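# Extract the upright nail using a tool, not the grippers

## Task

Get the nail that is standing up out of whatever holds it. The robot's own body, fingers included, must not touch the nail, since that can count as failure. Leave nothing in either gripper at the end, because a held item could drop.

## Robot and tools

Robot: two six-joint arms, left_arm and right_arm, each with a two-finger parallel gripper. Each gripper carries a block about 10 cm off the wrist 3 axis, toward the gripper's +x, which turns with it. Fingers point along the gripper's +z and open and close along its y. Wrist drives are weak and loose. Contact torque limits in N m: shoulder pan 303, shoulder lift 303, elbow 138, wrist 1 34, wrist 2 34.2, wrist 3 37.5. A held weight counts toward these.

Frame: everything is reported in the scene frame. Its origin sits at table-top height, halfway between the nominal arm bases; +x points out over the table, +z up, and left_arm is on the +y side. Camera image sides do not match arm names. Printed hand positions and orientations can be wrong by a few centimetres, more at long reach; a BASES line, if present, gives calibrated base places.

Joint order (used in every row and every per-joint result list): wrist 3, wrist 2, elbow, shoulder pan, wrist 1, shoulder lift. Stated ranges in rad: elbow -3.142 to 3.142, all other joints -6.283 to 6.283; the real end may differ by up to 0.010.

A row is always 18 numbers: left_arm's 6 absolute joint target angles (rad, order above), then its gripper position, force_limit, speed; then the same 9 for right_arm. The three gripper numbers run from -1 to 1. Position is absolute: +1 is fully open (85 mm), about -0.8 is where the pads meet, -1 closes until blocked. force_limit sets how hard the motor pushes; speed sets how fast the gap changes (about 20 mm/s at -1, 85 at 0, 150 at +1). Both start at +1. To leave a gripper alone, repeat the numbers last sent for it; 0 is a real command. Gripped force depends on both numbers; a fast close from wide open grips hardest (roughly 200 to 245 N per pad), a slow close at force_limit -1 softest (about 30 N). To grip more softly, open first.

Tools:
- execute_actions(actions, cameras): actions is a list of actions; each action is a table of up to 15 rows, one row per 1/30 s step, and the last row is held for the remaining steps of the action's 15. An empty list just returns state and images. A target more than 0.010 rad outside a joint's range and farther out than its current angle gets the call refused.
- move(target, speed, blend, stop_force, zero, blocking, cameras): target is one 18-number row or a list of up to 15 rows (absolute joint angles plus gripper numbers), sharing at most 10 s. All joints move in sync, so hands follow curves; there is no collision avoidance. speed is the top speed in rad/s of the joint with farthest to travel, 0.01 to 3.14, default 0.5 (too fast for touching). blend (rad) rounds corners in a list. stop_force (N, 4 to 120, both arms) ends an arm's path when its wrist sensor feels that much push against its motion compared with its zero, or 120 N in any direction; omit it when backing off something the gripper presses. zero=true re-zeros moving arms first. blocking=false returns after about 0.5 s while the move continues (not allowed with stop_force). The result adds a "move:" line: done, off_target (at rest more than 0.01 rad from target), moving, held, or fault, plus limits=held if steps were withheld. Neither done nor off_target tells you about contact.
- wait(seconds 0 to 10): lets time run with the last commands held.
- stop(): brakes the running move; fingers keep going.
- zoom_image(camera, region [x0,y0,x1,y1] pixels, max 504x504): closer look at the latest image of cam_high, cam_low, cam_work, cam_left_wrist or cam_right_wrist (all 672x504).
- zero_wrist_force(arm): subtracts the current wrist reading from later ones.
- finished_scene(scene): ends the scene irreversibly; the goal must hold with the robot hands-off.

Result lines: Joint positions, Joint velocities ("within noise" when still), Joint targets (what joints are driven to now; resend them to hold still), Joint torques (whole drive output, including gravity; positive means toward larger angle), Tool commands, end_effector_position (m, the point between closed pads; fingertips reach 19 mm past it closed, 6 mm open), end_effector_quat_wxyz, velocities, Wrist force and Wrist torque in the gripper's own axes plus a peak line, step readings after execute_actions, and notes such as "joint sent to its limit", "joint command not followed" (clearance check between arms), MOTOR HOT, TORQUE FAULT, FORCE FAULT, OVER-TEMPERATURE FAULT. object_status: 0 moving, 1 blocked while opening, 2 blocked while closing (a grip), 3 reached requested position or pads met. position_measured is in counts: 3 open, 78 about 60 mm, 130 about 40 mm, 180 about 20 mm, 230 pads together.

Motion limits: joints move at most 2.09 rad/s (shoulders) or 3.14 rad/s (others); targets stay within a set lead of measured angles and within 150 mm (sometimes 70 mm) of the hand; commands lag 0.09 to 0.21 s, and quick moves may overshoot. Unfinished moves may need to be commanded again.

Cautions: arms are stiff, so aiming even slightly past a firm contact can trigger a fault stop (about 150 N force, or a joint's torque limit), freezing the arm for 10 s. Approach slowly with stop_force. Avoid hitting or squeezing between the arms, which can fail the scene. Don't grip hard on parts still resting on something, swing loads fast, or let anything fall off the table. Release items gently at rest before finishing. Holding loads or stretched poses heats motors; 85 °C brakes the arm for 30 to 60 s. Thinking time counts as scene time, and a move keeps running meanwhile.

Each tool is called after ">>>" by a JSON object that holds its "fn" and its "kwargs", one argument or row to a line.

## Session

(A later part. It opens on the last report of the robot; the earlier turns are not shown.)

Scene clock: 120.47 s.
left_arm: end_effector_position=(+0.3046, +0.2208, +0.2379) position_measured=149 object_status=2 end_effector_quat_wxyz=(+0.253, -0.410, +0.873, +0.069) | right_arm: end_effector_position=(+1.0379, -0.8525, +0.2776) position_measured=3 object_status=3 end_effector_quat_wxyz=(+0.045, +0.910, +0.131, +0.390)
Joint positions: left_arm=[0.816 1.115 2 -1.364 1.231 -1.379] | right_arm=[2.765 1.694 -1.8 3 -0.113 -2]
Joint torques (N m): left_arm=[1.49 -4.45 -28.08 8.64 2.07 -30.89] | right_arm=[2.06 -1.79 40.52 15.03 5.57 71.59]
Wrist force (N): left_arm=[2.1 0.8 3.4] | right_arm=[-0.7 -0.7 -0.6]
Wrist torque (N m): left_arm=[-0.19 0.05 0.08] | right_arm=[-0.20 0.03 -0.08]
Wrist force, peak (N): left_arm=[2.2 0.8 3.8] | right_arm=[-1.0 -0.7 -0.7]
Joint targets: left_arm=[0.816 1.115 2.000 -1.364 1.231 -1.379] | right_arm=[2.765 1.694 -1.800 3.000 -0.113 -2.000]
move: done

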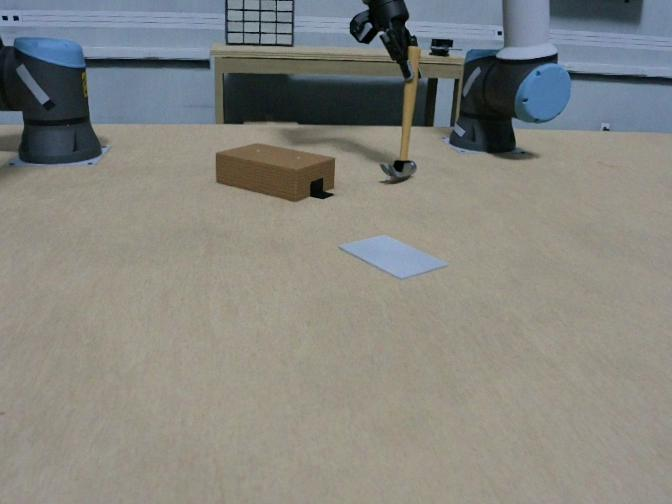

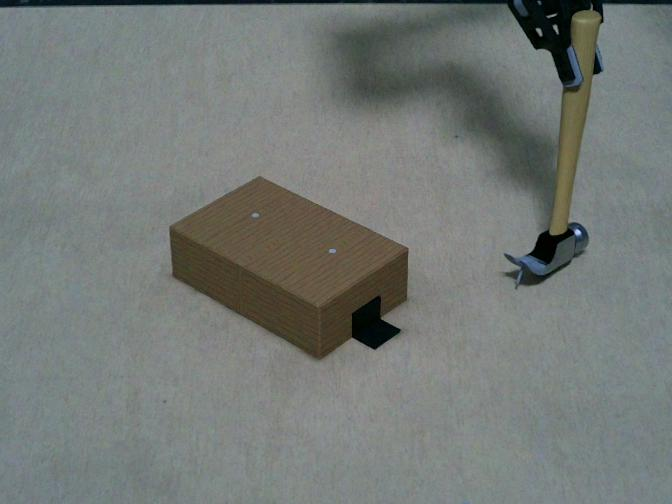

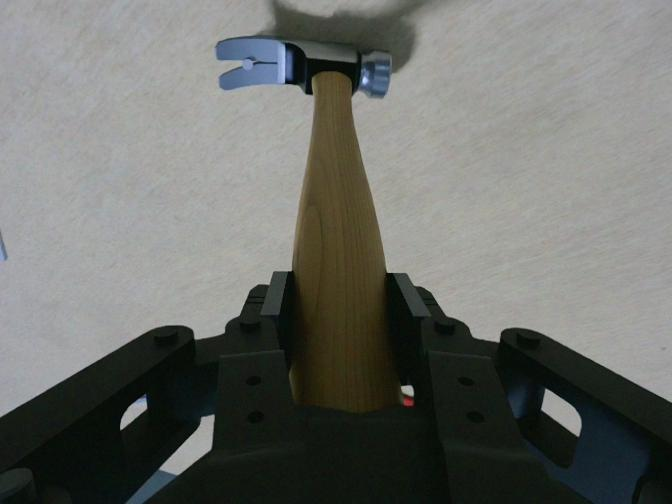

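>>> {"fn": "move", "kwargs": {
  "target": [
    [0.8160,1.1153,2.0222,-1.3640,1.1782,-1.3481,-0.98,1,-1,2.765,1.694,-1.8,3.0,-0.113,-2.0,1,1,1],
    [0.8160,1.1153,2.0296,-1.3640,1.1594,-1.3367,-0.98,1,-1,2.765,1.694,-1.8,3.0,-0.113,-2.0,1,1,1]
  ],
  "speed": 0.025,
  "stop_force": 6,
  "cameras": ["cam_low","cam_work","cam_left_wrist"]
}}

>>> {"fn": "zoom_image", "kwargs": {
  "camera": "cam_work",
  "region": [470, 190, 620, 310]
}}

>>> {"fn": "zoom_image", "kwargs": {
  "camera": "cam_low",
  "region": [340, 120, 440, 200]
}}

>>> {"fn": "zoom_image", "kwargs": {
  "camera": "cam_left_wrist",
  "region": [100, 0, 400, 140]
}}

Scene clock: 122.63 s.
left_arm: end_effector_position=(+0.3046, +0.2206, +0.2311) position_measured=149 object_status=2 end_effector_quat_wxyz=(+0.253, -0.410, +0.873, +0.069) | right_arm: end_effector_position=(+1.0379, -0.8525, +0.2776) position_measured=3 object_status=3 end_effector_quat_wxyz=(+0.045, +0.910, +0.131, +0.390)
Joint positions: left_arm=[0.816 1.115 2.005 -1.364 1.218 -1.371] | right_arm=[2.765 1.694 -1.8 3 -0.113 -2]
Joint torques (N m): left_arm=[1.93 -0.6 -36.87 8.87 9.22 -60.36] | right_arm=[1.94 -1.78 41.11 15.86 5.2 73]
Wrist force (N): left_arm=[-0.4 0.2 -1.6] | right_arm=[-0.7 -0.5 -0.5]
Wrist torque (N m): left_arm=[-0.25 0.04 0.10] | right_arm=[-0.17 0.04 -0.08]
Wrist force, peak (N): left_arm=[-7.6 -1.5 -16.9] | right_arm=[-0.9 -0.8 -0.8]
Joint targets: left_arm=[0.816 1.115 2.005 -1.364 1.218 -1.371] | right_arm=[2.765 1.694 -1.800 3.000 -0.113 -2.000]
move: contact (left_arm); path passed 0 of 2 targets; left_arm: the wrist 1 is farthest, 0.059 rad from its target

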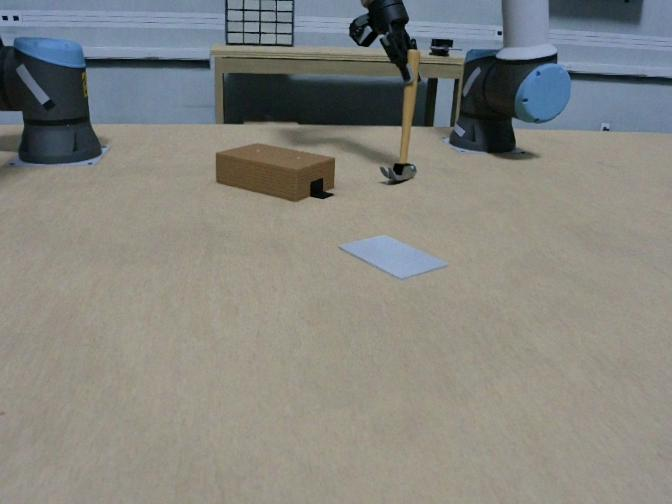

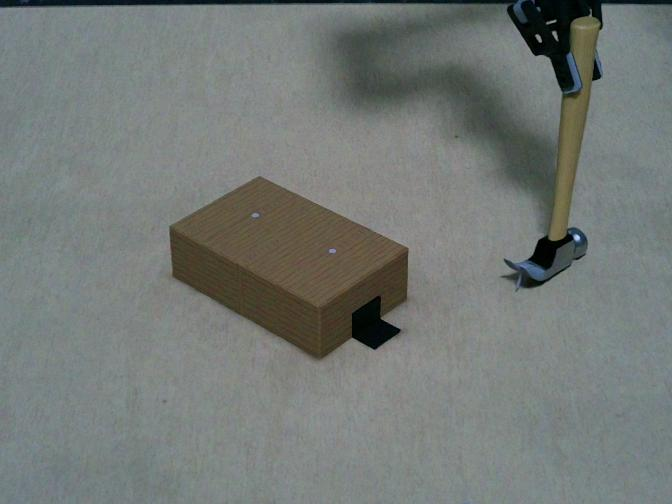

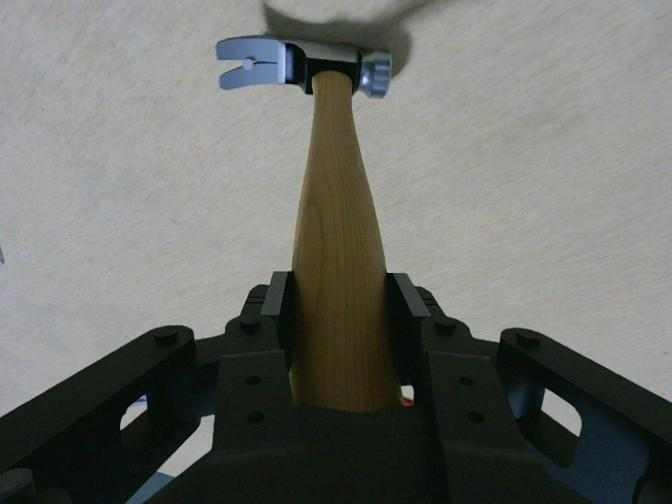

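Scaled by 3.360 from the camera's image (finer frame: 960x720).

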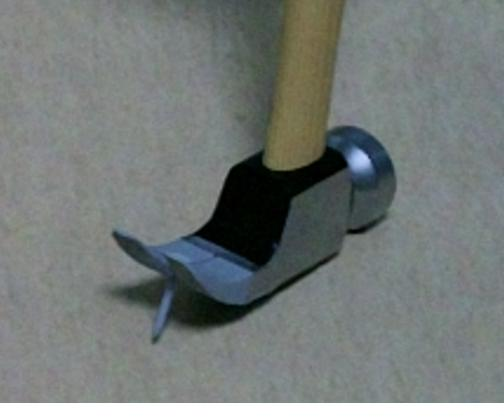

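Scaled by 5.040 from the camera's image (finer frame: 960x720).

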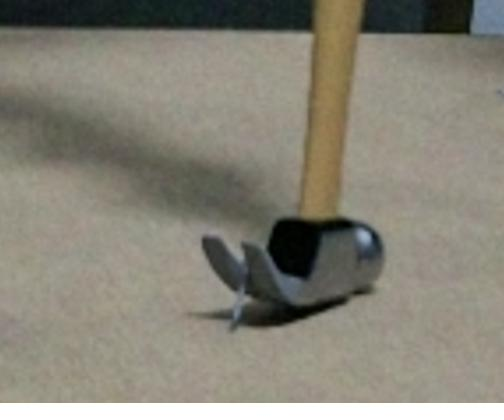

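Scaled by 1.680 from the camera's image (finer frame: 960x720).

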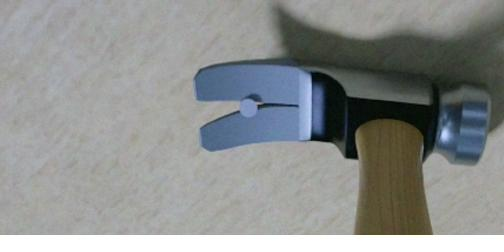

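>>> {"fn": "move", "kwargs": {
  "target": [
    [0.8160,1.1153,1.9420,-1.3640,1.3476,-1.4373,-0.98,1,-1,2.765,1.694,-1.8,3.0,-0.113,-2.0,1,1,1],
    [-0.4858,0.8908,2.3466,-0.8126,-0.0386,-1.6095,-0.98,1,-1,2.765,1.694,-1.8,3.0,-0.113,-2.0,1,1,1]
  ],
  "speed": [0.1,0.35]
}}

>>> {"fn": "zoom_image", "kwargs": {
  "camera": "cam_high",
  "region": [280, 30, 500, 210]
}}

>>> {"fn": "zoom_image", "kwargs": {
  "camera": "cam_low",
  "region": [360, 20, 600, 230]
}}

Scene clock: 130.13 s.
left_arm: end_effector_position=(+0.5283, +0.4284, +0.1750) position_measured=149 object_status=2 end_effector_quat_wxyz=(+0.004, +0.866, -0.008, +0.500) | right_arm: end_effector_position=(+1.0379, -0.8525, +0.2776) position_measured=3 object_status=3 end_effector_quat_wxyz=(+0.045, +0.910, +0.131, +0.390)
Joint positions: left_arm=[-0.486 0.891 2.347 -0.813 -0.038 -1.609] | right_arm=[2.765 1.694 -1.8 3 -0.113 -2]
Joint torques (N m): left_arm=[-1.87 -5.26 -28.93 13.75 -2.85 -47.1] | right_arm=[1.91 -1.69 41.62 14.05 4.77 72.81]
Wrist force (N): left_arm=[-3.3 0.1 3.2] | right_arm=[-0.5 -0.3 -0.4]
Wrist torque (N m): left_arm=[-0.15 -1.06 -0.12] | right_arm=[-0.13 0.01 -0.09]
Wrist force, peak (N): left_arm=[-0.2 3.1 4.5] | right_arm=[-1.1 -0.7 -0.7]
Joint targets: left_arm=[-0.486 0.891 2.347 -0.813 -0.039 -1.609] | right_arm=[2.765 1.694 -1.800 3.000 -0.113 -2.000]
move: done

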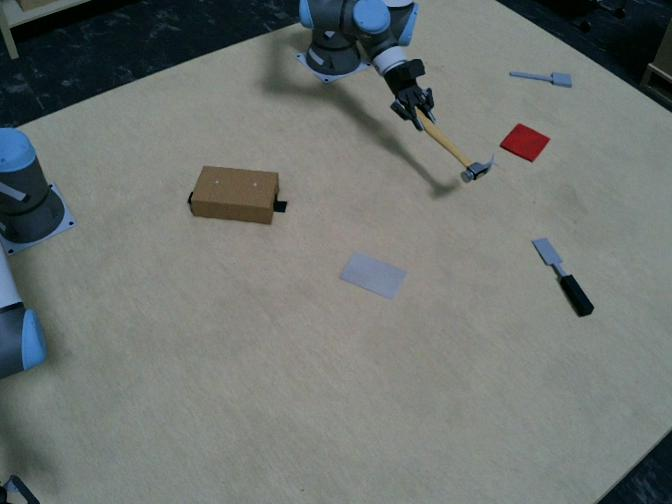

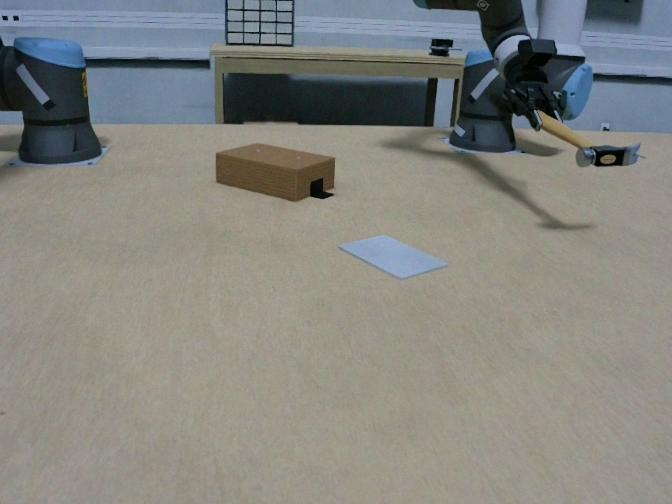

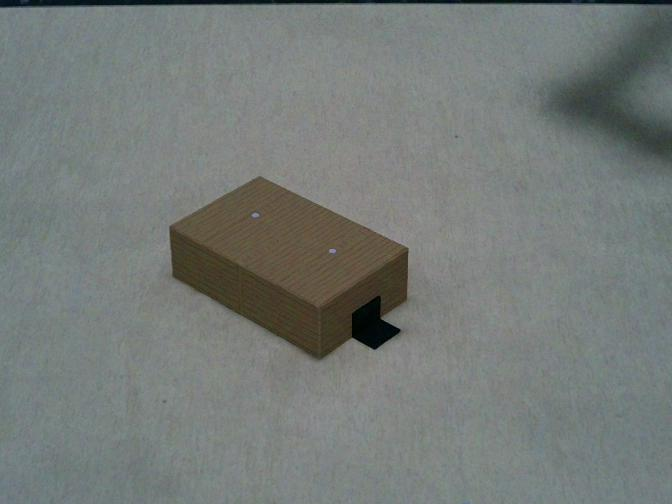

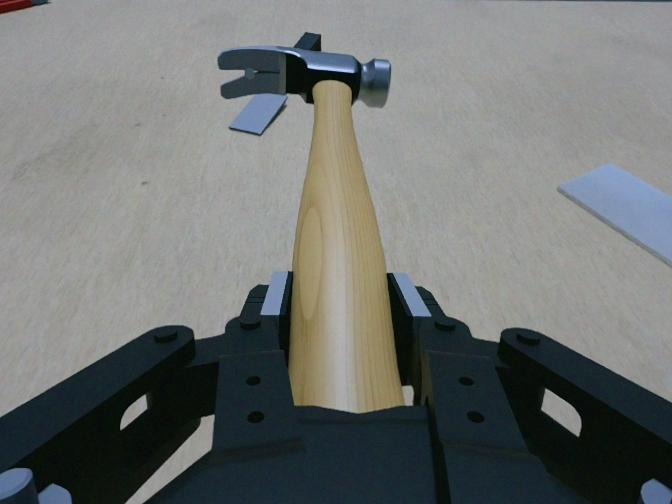

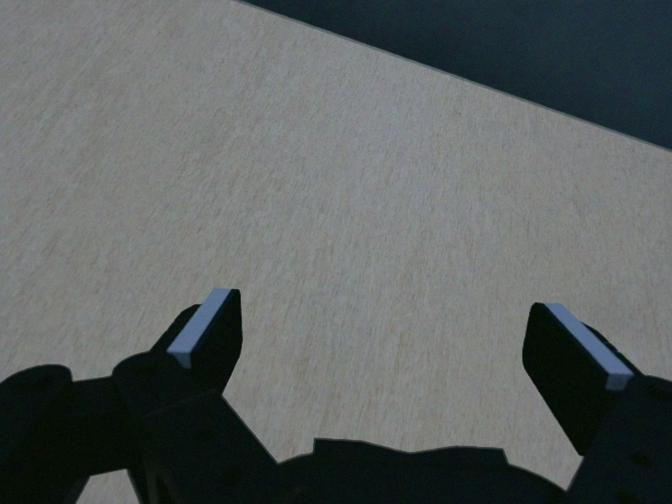

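Scaled by 2.291 from the camera's image (finer frame: 960x720).

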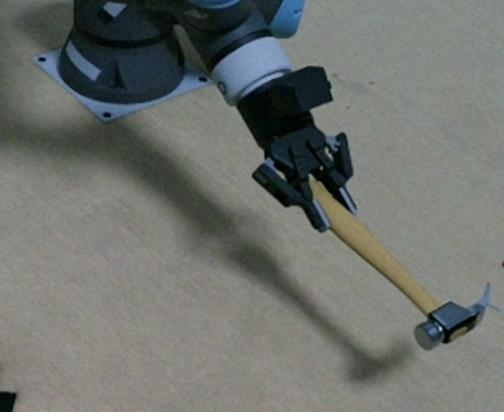

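Scaled by 2.100 from the camera's image (finer frame: 960x720).

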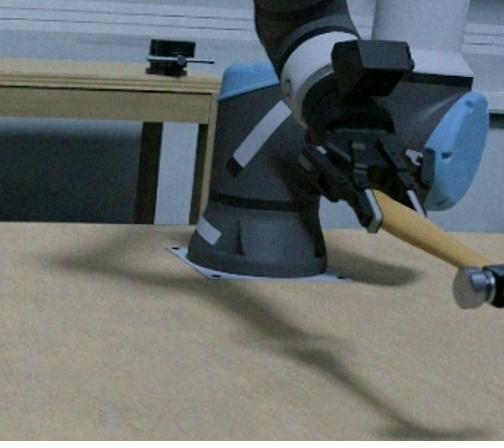

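>>> {"fn": "move", "kwargs": {
  "target": [
    [-0.4858,0.8908,2.3517,-0.8126,-0.3109,-1.3423,-0.98,1,-1,2.765,1.694,-1.8,3.0,-0.113,-2.0,1,1,1],
    [-0.4858,0.8908,2.3636,-0.8126,-0.3828,-1.2823,-0.98,1,-1,2.765,1.694,-1.8,3.0,-0.113,-2.0,1,1,1],
    [-0.4858,0.8908,2.3696,-0.8126,-0.4305,-1.2406,-0.98,1,-1,2.765,1.694,-1.8,3.0,-0.113,-2.0,1,1,1]
  ],
  "speed": [0.15,0.05,0.025],
  "stop_force": 5,
  "cameras": ["cam_high","cam_low","cam_left_wrist"]
}}

>>> {"fn": "zoom_image", "kwargs": {
  "camera": "cam_low",
  "region": [440, 80, 640, 230]
}}

Scene clock: 135.03 s.
left_arm: end_effector_position=(+0.5579, +0.3961, +0.0367) position_measured=149 object_status=2 end_effector_quat_wxyz=(+0.004, +0.866, -0.008, +0.500) | right_arm: end_effector_position=(+1.0379, -0.8525, +0.2776) position_measured=3 object_status=3 end_effector_quat_wxyz=(+0.045, +0.910, +0.131, +0.390)
Joint positions: left_arm=[-0.486 0.891 2.361 -0.813 -0.366 -1.296] | right_arm=[2.765 1.694 -1.8 3 -0.113 -2]
Joint torques (N m): left_arm=[-1 -1.48 -28.99 3.5 2.64 -60.24] | right_arm=[1.92 -1.67 41.83 15.05 4.58 72.94]
Wrist force (N): left_arm=[-1.0 -0.8 1.7] | right_arm=[-0.4 -0.9 -0.3]
Wrist torque (N m): left_arm=[-0.04 -0.65 -0.27] | right_arm=[-0.23 -0.01 -0.08]
Wrist force, peak (N): left_arm=[-4.2 0.4 3.2] | right_arm=[-0.8 -0.7 -1.0]
Joint targets: left_arm=[-0.486 0.891 2.361 -0.813 -0.366 -1.296] | right_arm=[2.765 1.694 -1.800 3.000 -0.113 -2.000]
move: contact (left_arm); path passed 1 of 3 targets; left_arm: the wrist 1 is farthest, 0.064 rad from its target

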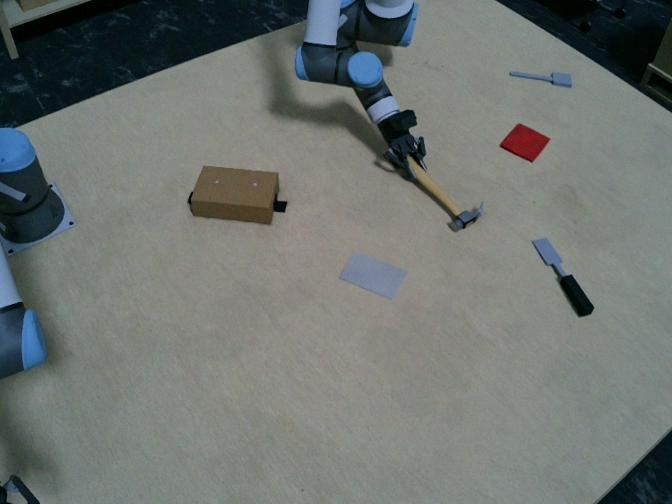

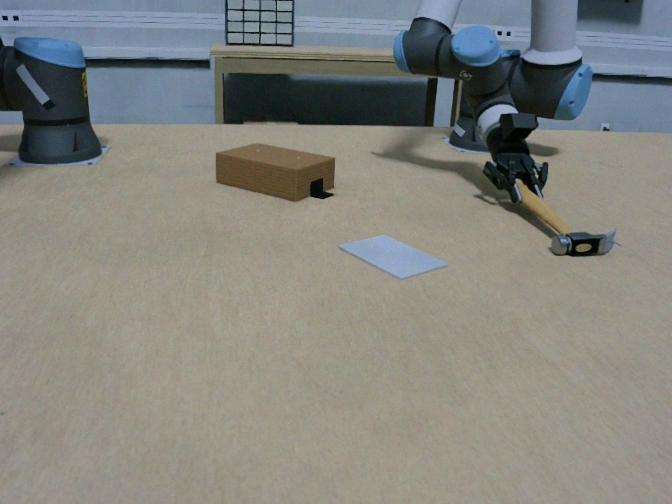

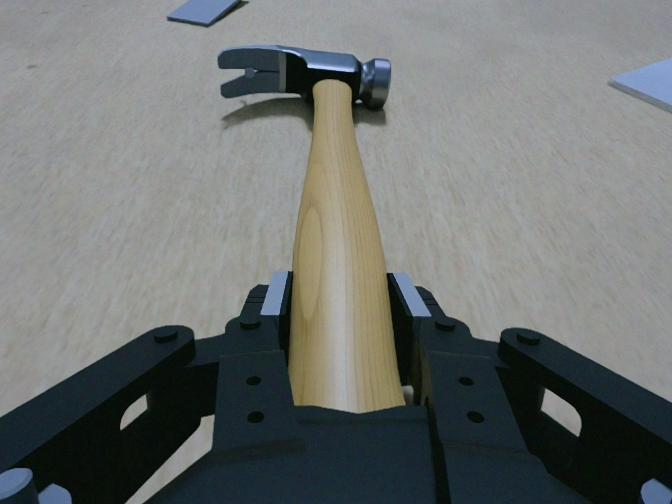

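Scaled by 2.520 from the camera's image (finer frame: 960x720).

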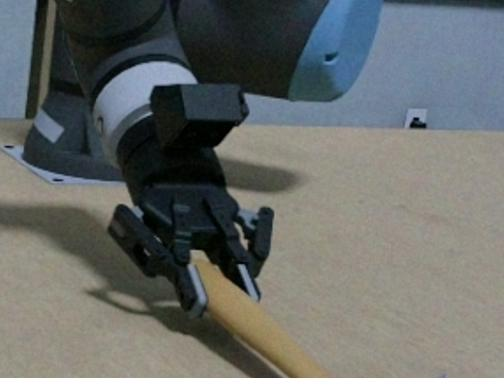

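>>> {"fn": "move", "kwargs": {
  "target": [-0.4858,0.8908,2.3650,-0.8126,-0.3930,-1.2735,-0.98,1,-1,2.765,1.694,-1.8,3.0,-0.113,-2.0,1,1,1],
  "speed": 0.02,
  "stop_force": 14,
  "cameras": ["cam_low","cam_left_wrist"]
}}

>>> {"fn": "zoom_image", "kwargs": {
  "camera": "cam_low",
  "region": [470, 130, 630, 270]
}}

Scene clock: 137.43 s.
left_arm: end_effector_position=(+0.5577, +0.3963, +0.0256) position_measured=149 object_status=2 end_effector_quat_wxyz=(+0.004, +0.866, -0.008, +0.500) | right_arm: end_effector_position=(+1.0379, -0.8525, +0.2776) position_measured=3 object_status=3 end_effector_quat_wxyz=(+0.045, +0.910, +0.131, +0.390)
Joint positions: left_arm=[-0.486 0.891 2.365 -0.813 -0.393 -1.273] | right_arm=[2.765 1.694 -1.8 3 -0.113 -2]
Joint torques (N m): left_arm=[-0.87 -1.31 -13.39 -0.85 -1.35 -25.98] | right_arm=[2.15 -1.76 41.93 13.84 4.6 73.12]
Wrist force (N): left_arm=[1.2 -1.0 -3.0] | right_arm=[-0.7 -0.3 -0.8]
Wrist torque (N m): left_arm=[-0.17 0.20 -0.38] | right_arm=[-0.13 0.04 -0.08]
Wrist force, peak (N): left_arm=[1.6 -0.7 -3.1] | right_arm=[-1.0 -0.9 -0.5]
Joint targets: left_arm=[-0.486 0.891 2.365 -0.813 -0.393 -1.274] | right_arm=[2.765 1.694 -1.800 3.000 -0.113 -2.000]
move: done

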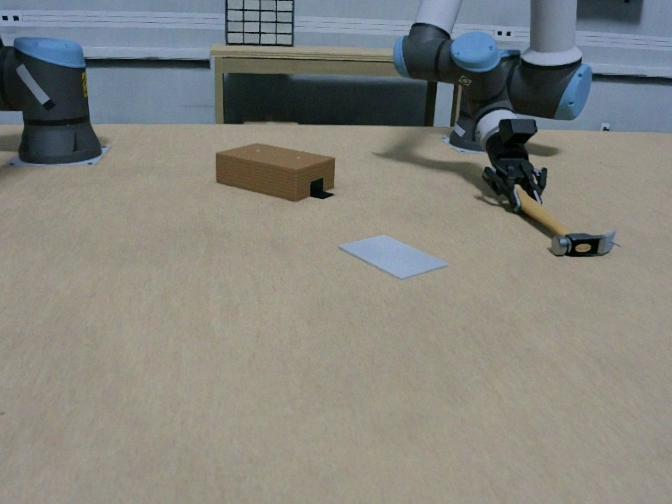

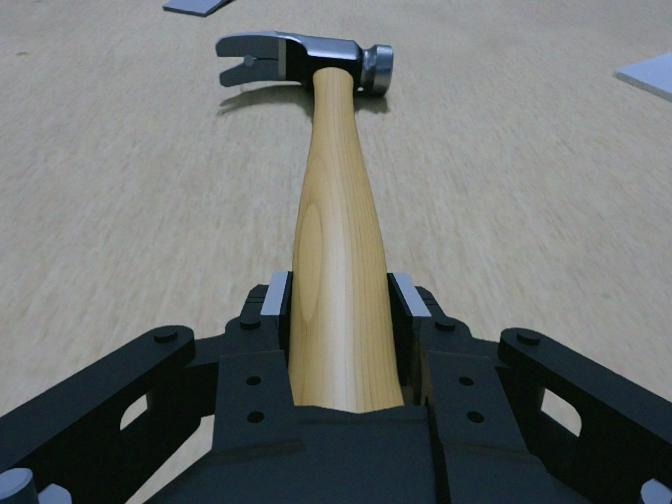

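Scaled by 3.150 from the camera's image (finer frame: 960x720).

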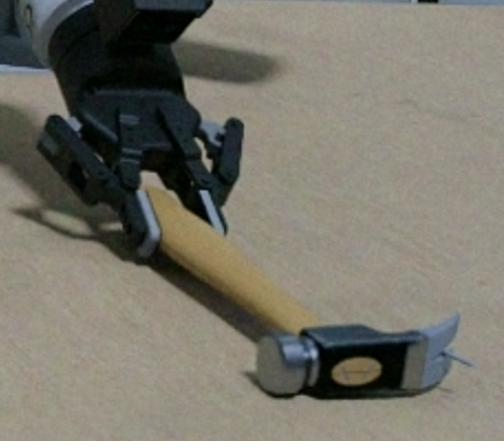

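>>> {"fn": "move", "kwargs": {
  "target": [-0.486,0.891,2.365,-0.813,-0.393,-1.274,-0.2,1,-1,2.765,1.694,-1.8,3.0,-0.113,-2.0,1,1,1],
  "cameras": ["cam_left_wrist"]
}}

>>> {"fn": "zoom_image", "kwargs": {
  "camera": "cam_left_wrist",
  "region": [180, 0, 500, 420]
}}

Scene clock: 138.23 s.
left_arm: end_effector_position=(+0.5577, +0.3960, +0.0258) position_measured=149 object_status=2 end_effector_quat_wxyz=(+0.005, +0.866, -0.008, +0.500) | right_arm: end_effector_position=(+1.0379, -0.8525, +0.2776) position_measured=3 object_status=3 end_effector_quat_wxyz=(+0.045, +0.910, +0.131, +0.390)
Joint positions: left_arm=[-0.486 0.891 2.365 -0.813 -0.393 -1.274] | right_arm=[2.765 1.694 -1.8 3 -0.113 -2]
Joint torques (N m): left_arm=[-1.31 0.43 -18.24 -13.17 -1.6 -58.84] | right_arm=[2.3 -1.62 42.1 14.66 4.36 72.69]
Wrist force (N): left_arm=[1.8 -2.0 -2.1] | right_arm=[-0.9 -0.4 -0.5]
Wrist torque (N m): left_arm=[0.13 0.14 -0.49] | right_arm=[-0.15 0.06 -0.08]
Wrist force, peak (N): left_arm=[1.5 -0.8 -3.1] | right_arm=[-0.9 -0.5 -0.7]
Joint targets: left_arm=[-0.486 0.891 2.365 -0.813 -0.393 -1.274] | right_arm=[2.765 1.694 -1.800 3.000 -0.113 -2.000]
move: done

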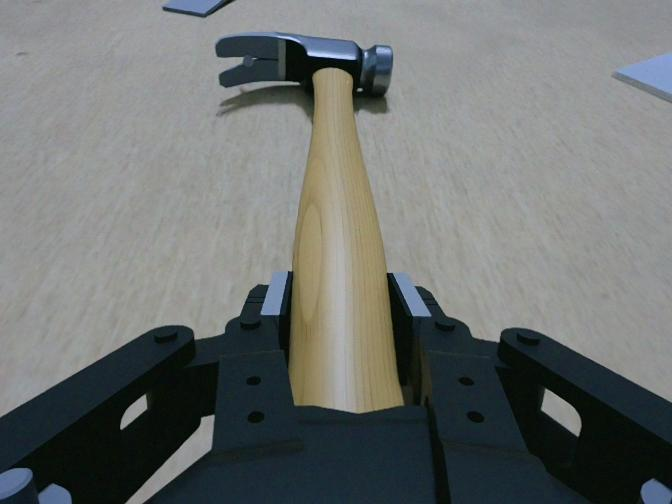

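Scaled by 1.200 from the camera's image (finer frame: 960x720).

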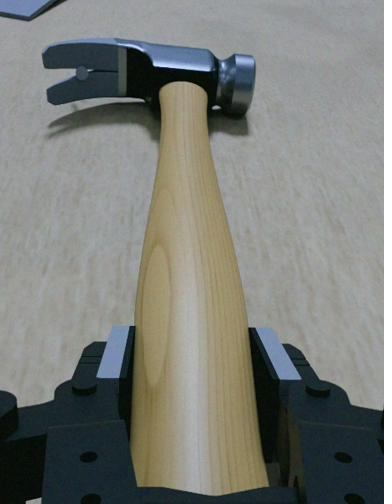

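>>> {"fn": "move", "kwargs": {
  "target": [
    [-0.486,0.891,2.365,-0.813,-0.393,-1.274,0.3,1,-1,2.765,1.694,-1.8,3.0,-0.113,-2.0,1,1,1],
    [-0.4858,0.8908,2.3517,-0.8126,-0.3109,-1.3423,0.3,1,-1,2.765,1.694,-1.8,3.0,-0.113,-2.0,1,1,1],
    [-0.4858,0.8908,2.2534,-0.8126,0.0178,-1.5727,0.3,1,-1,2.765,1.694,-1.8,3.0,-0.113,-2.0,1,1,1]
  ],
  "speed": [0.1,0.04,0.2]
}}

>>> {"fn": "zoom_image", "kwargs": {
  "camera": "cam_low",
  "region": [470, 130, 650, 270]
}}

Scene clock: 144.17 s.
left_arm: end_effector_position=(+0.5577, +0.3963, +0.1999) position_measured=91 object_status=3 end_effector_quat_wxyz=(+0.004, +0.866, -0.008, +0.500) | right_arm: end_effector_position=(+1.0379, -0.8525, +0.2776) position_measured=3 object_status=3 end_effector_quat_wxyz=(+0.045, +0.910, +0.131, +0.390)
Joint positions: left_arm=[-0.486 0.891 2.253 -0.813 0.018 -1.573] | right_arm=[2.765 1.694 -1.8 3 -0.113 -2]
Joint torques (N m): left_arm=[1.23 -3.53 -39.83 14.31 4.8 -45.57] | right_arm=[2.15 -1.57 42.57 14.52 4.13 73.42]
Wrist force (N): left_arm=[1.0 0.2 0.4] | right_arm=[-0.6 0.0 -0.7]
Wrist torque (N m): left_arm=[-0.10 -0.01 -0.14] | right_arm=[-0.09 0.01 -0.09]
Wrist force, peak (N): left_arm=[2.5 -0.7 2.4] | right_arm=[-1.1 -0.8 -0.6]
Joint targets: left_arm=[-0.486 0.891 2.253 -0.813 0.018 -1.573] | right_arm=[2.765 1.694 -1.800 3.000 -0.113 -2.000]
move: done

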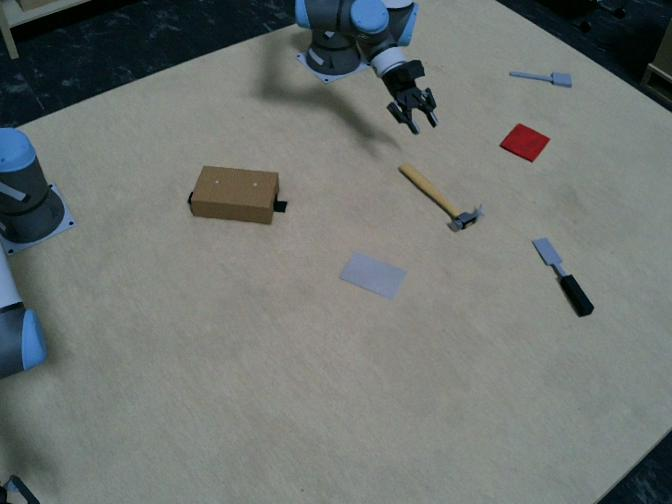

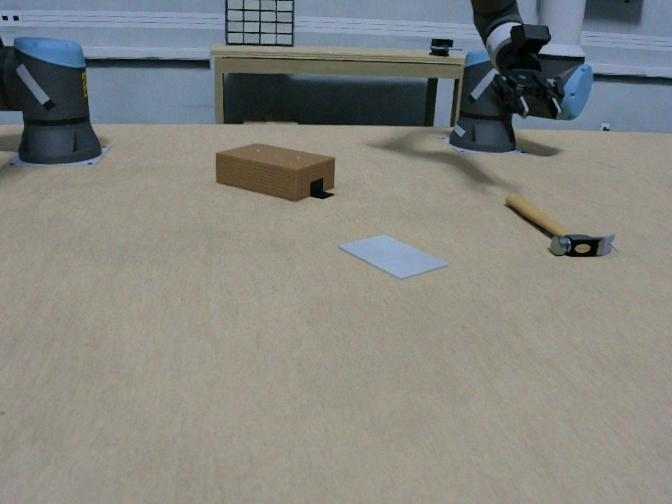

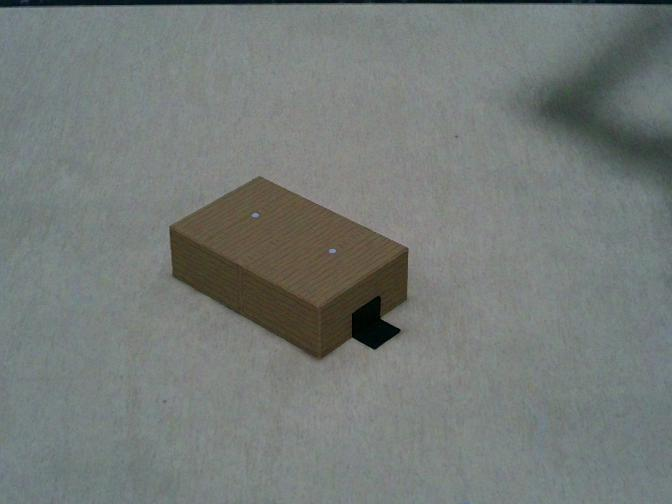

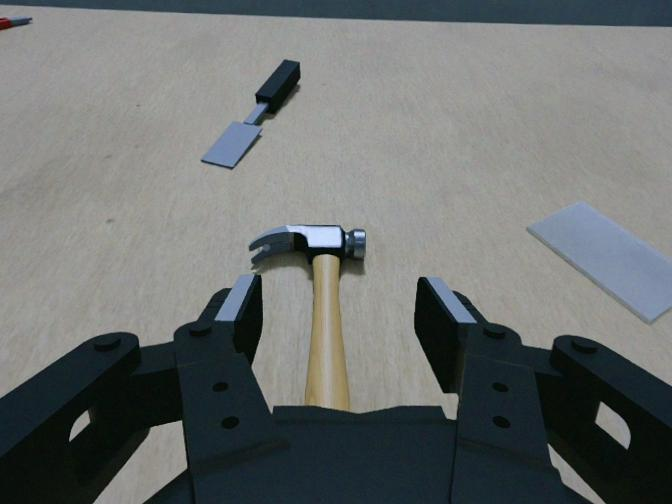

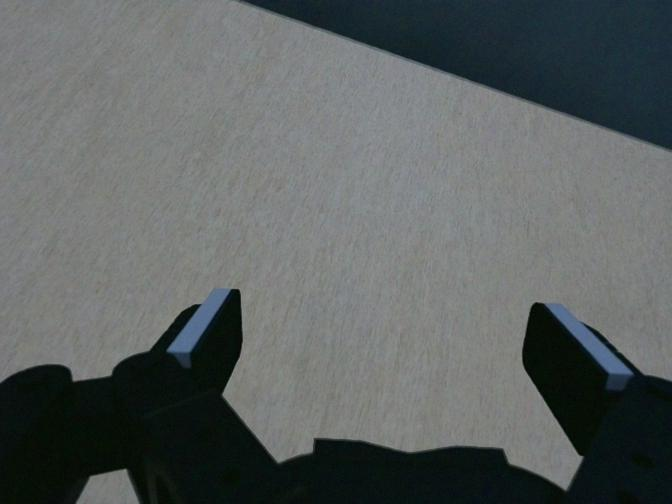

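Scaled by 2.800 from the camera's image (finer frame: 960x720).

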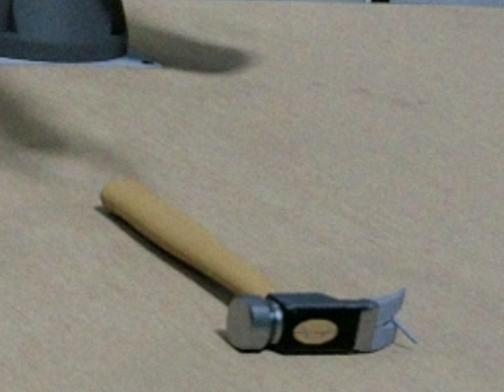

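Hammer is resting on the table, and the nail is out.

>>> {"fn": "finished_scene", "kwargs": {
  "scene": 1
}}

The scene is finished: the task was done.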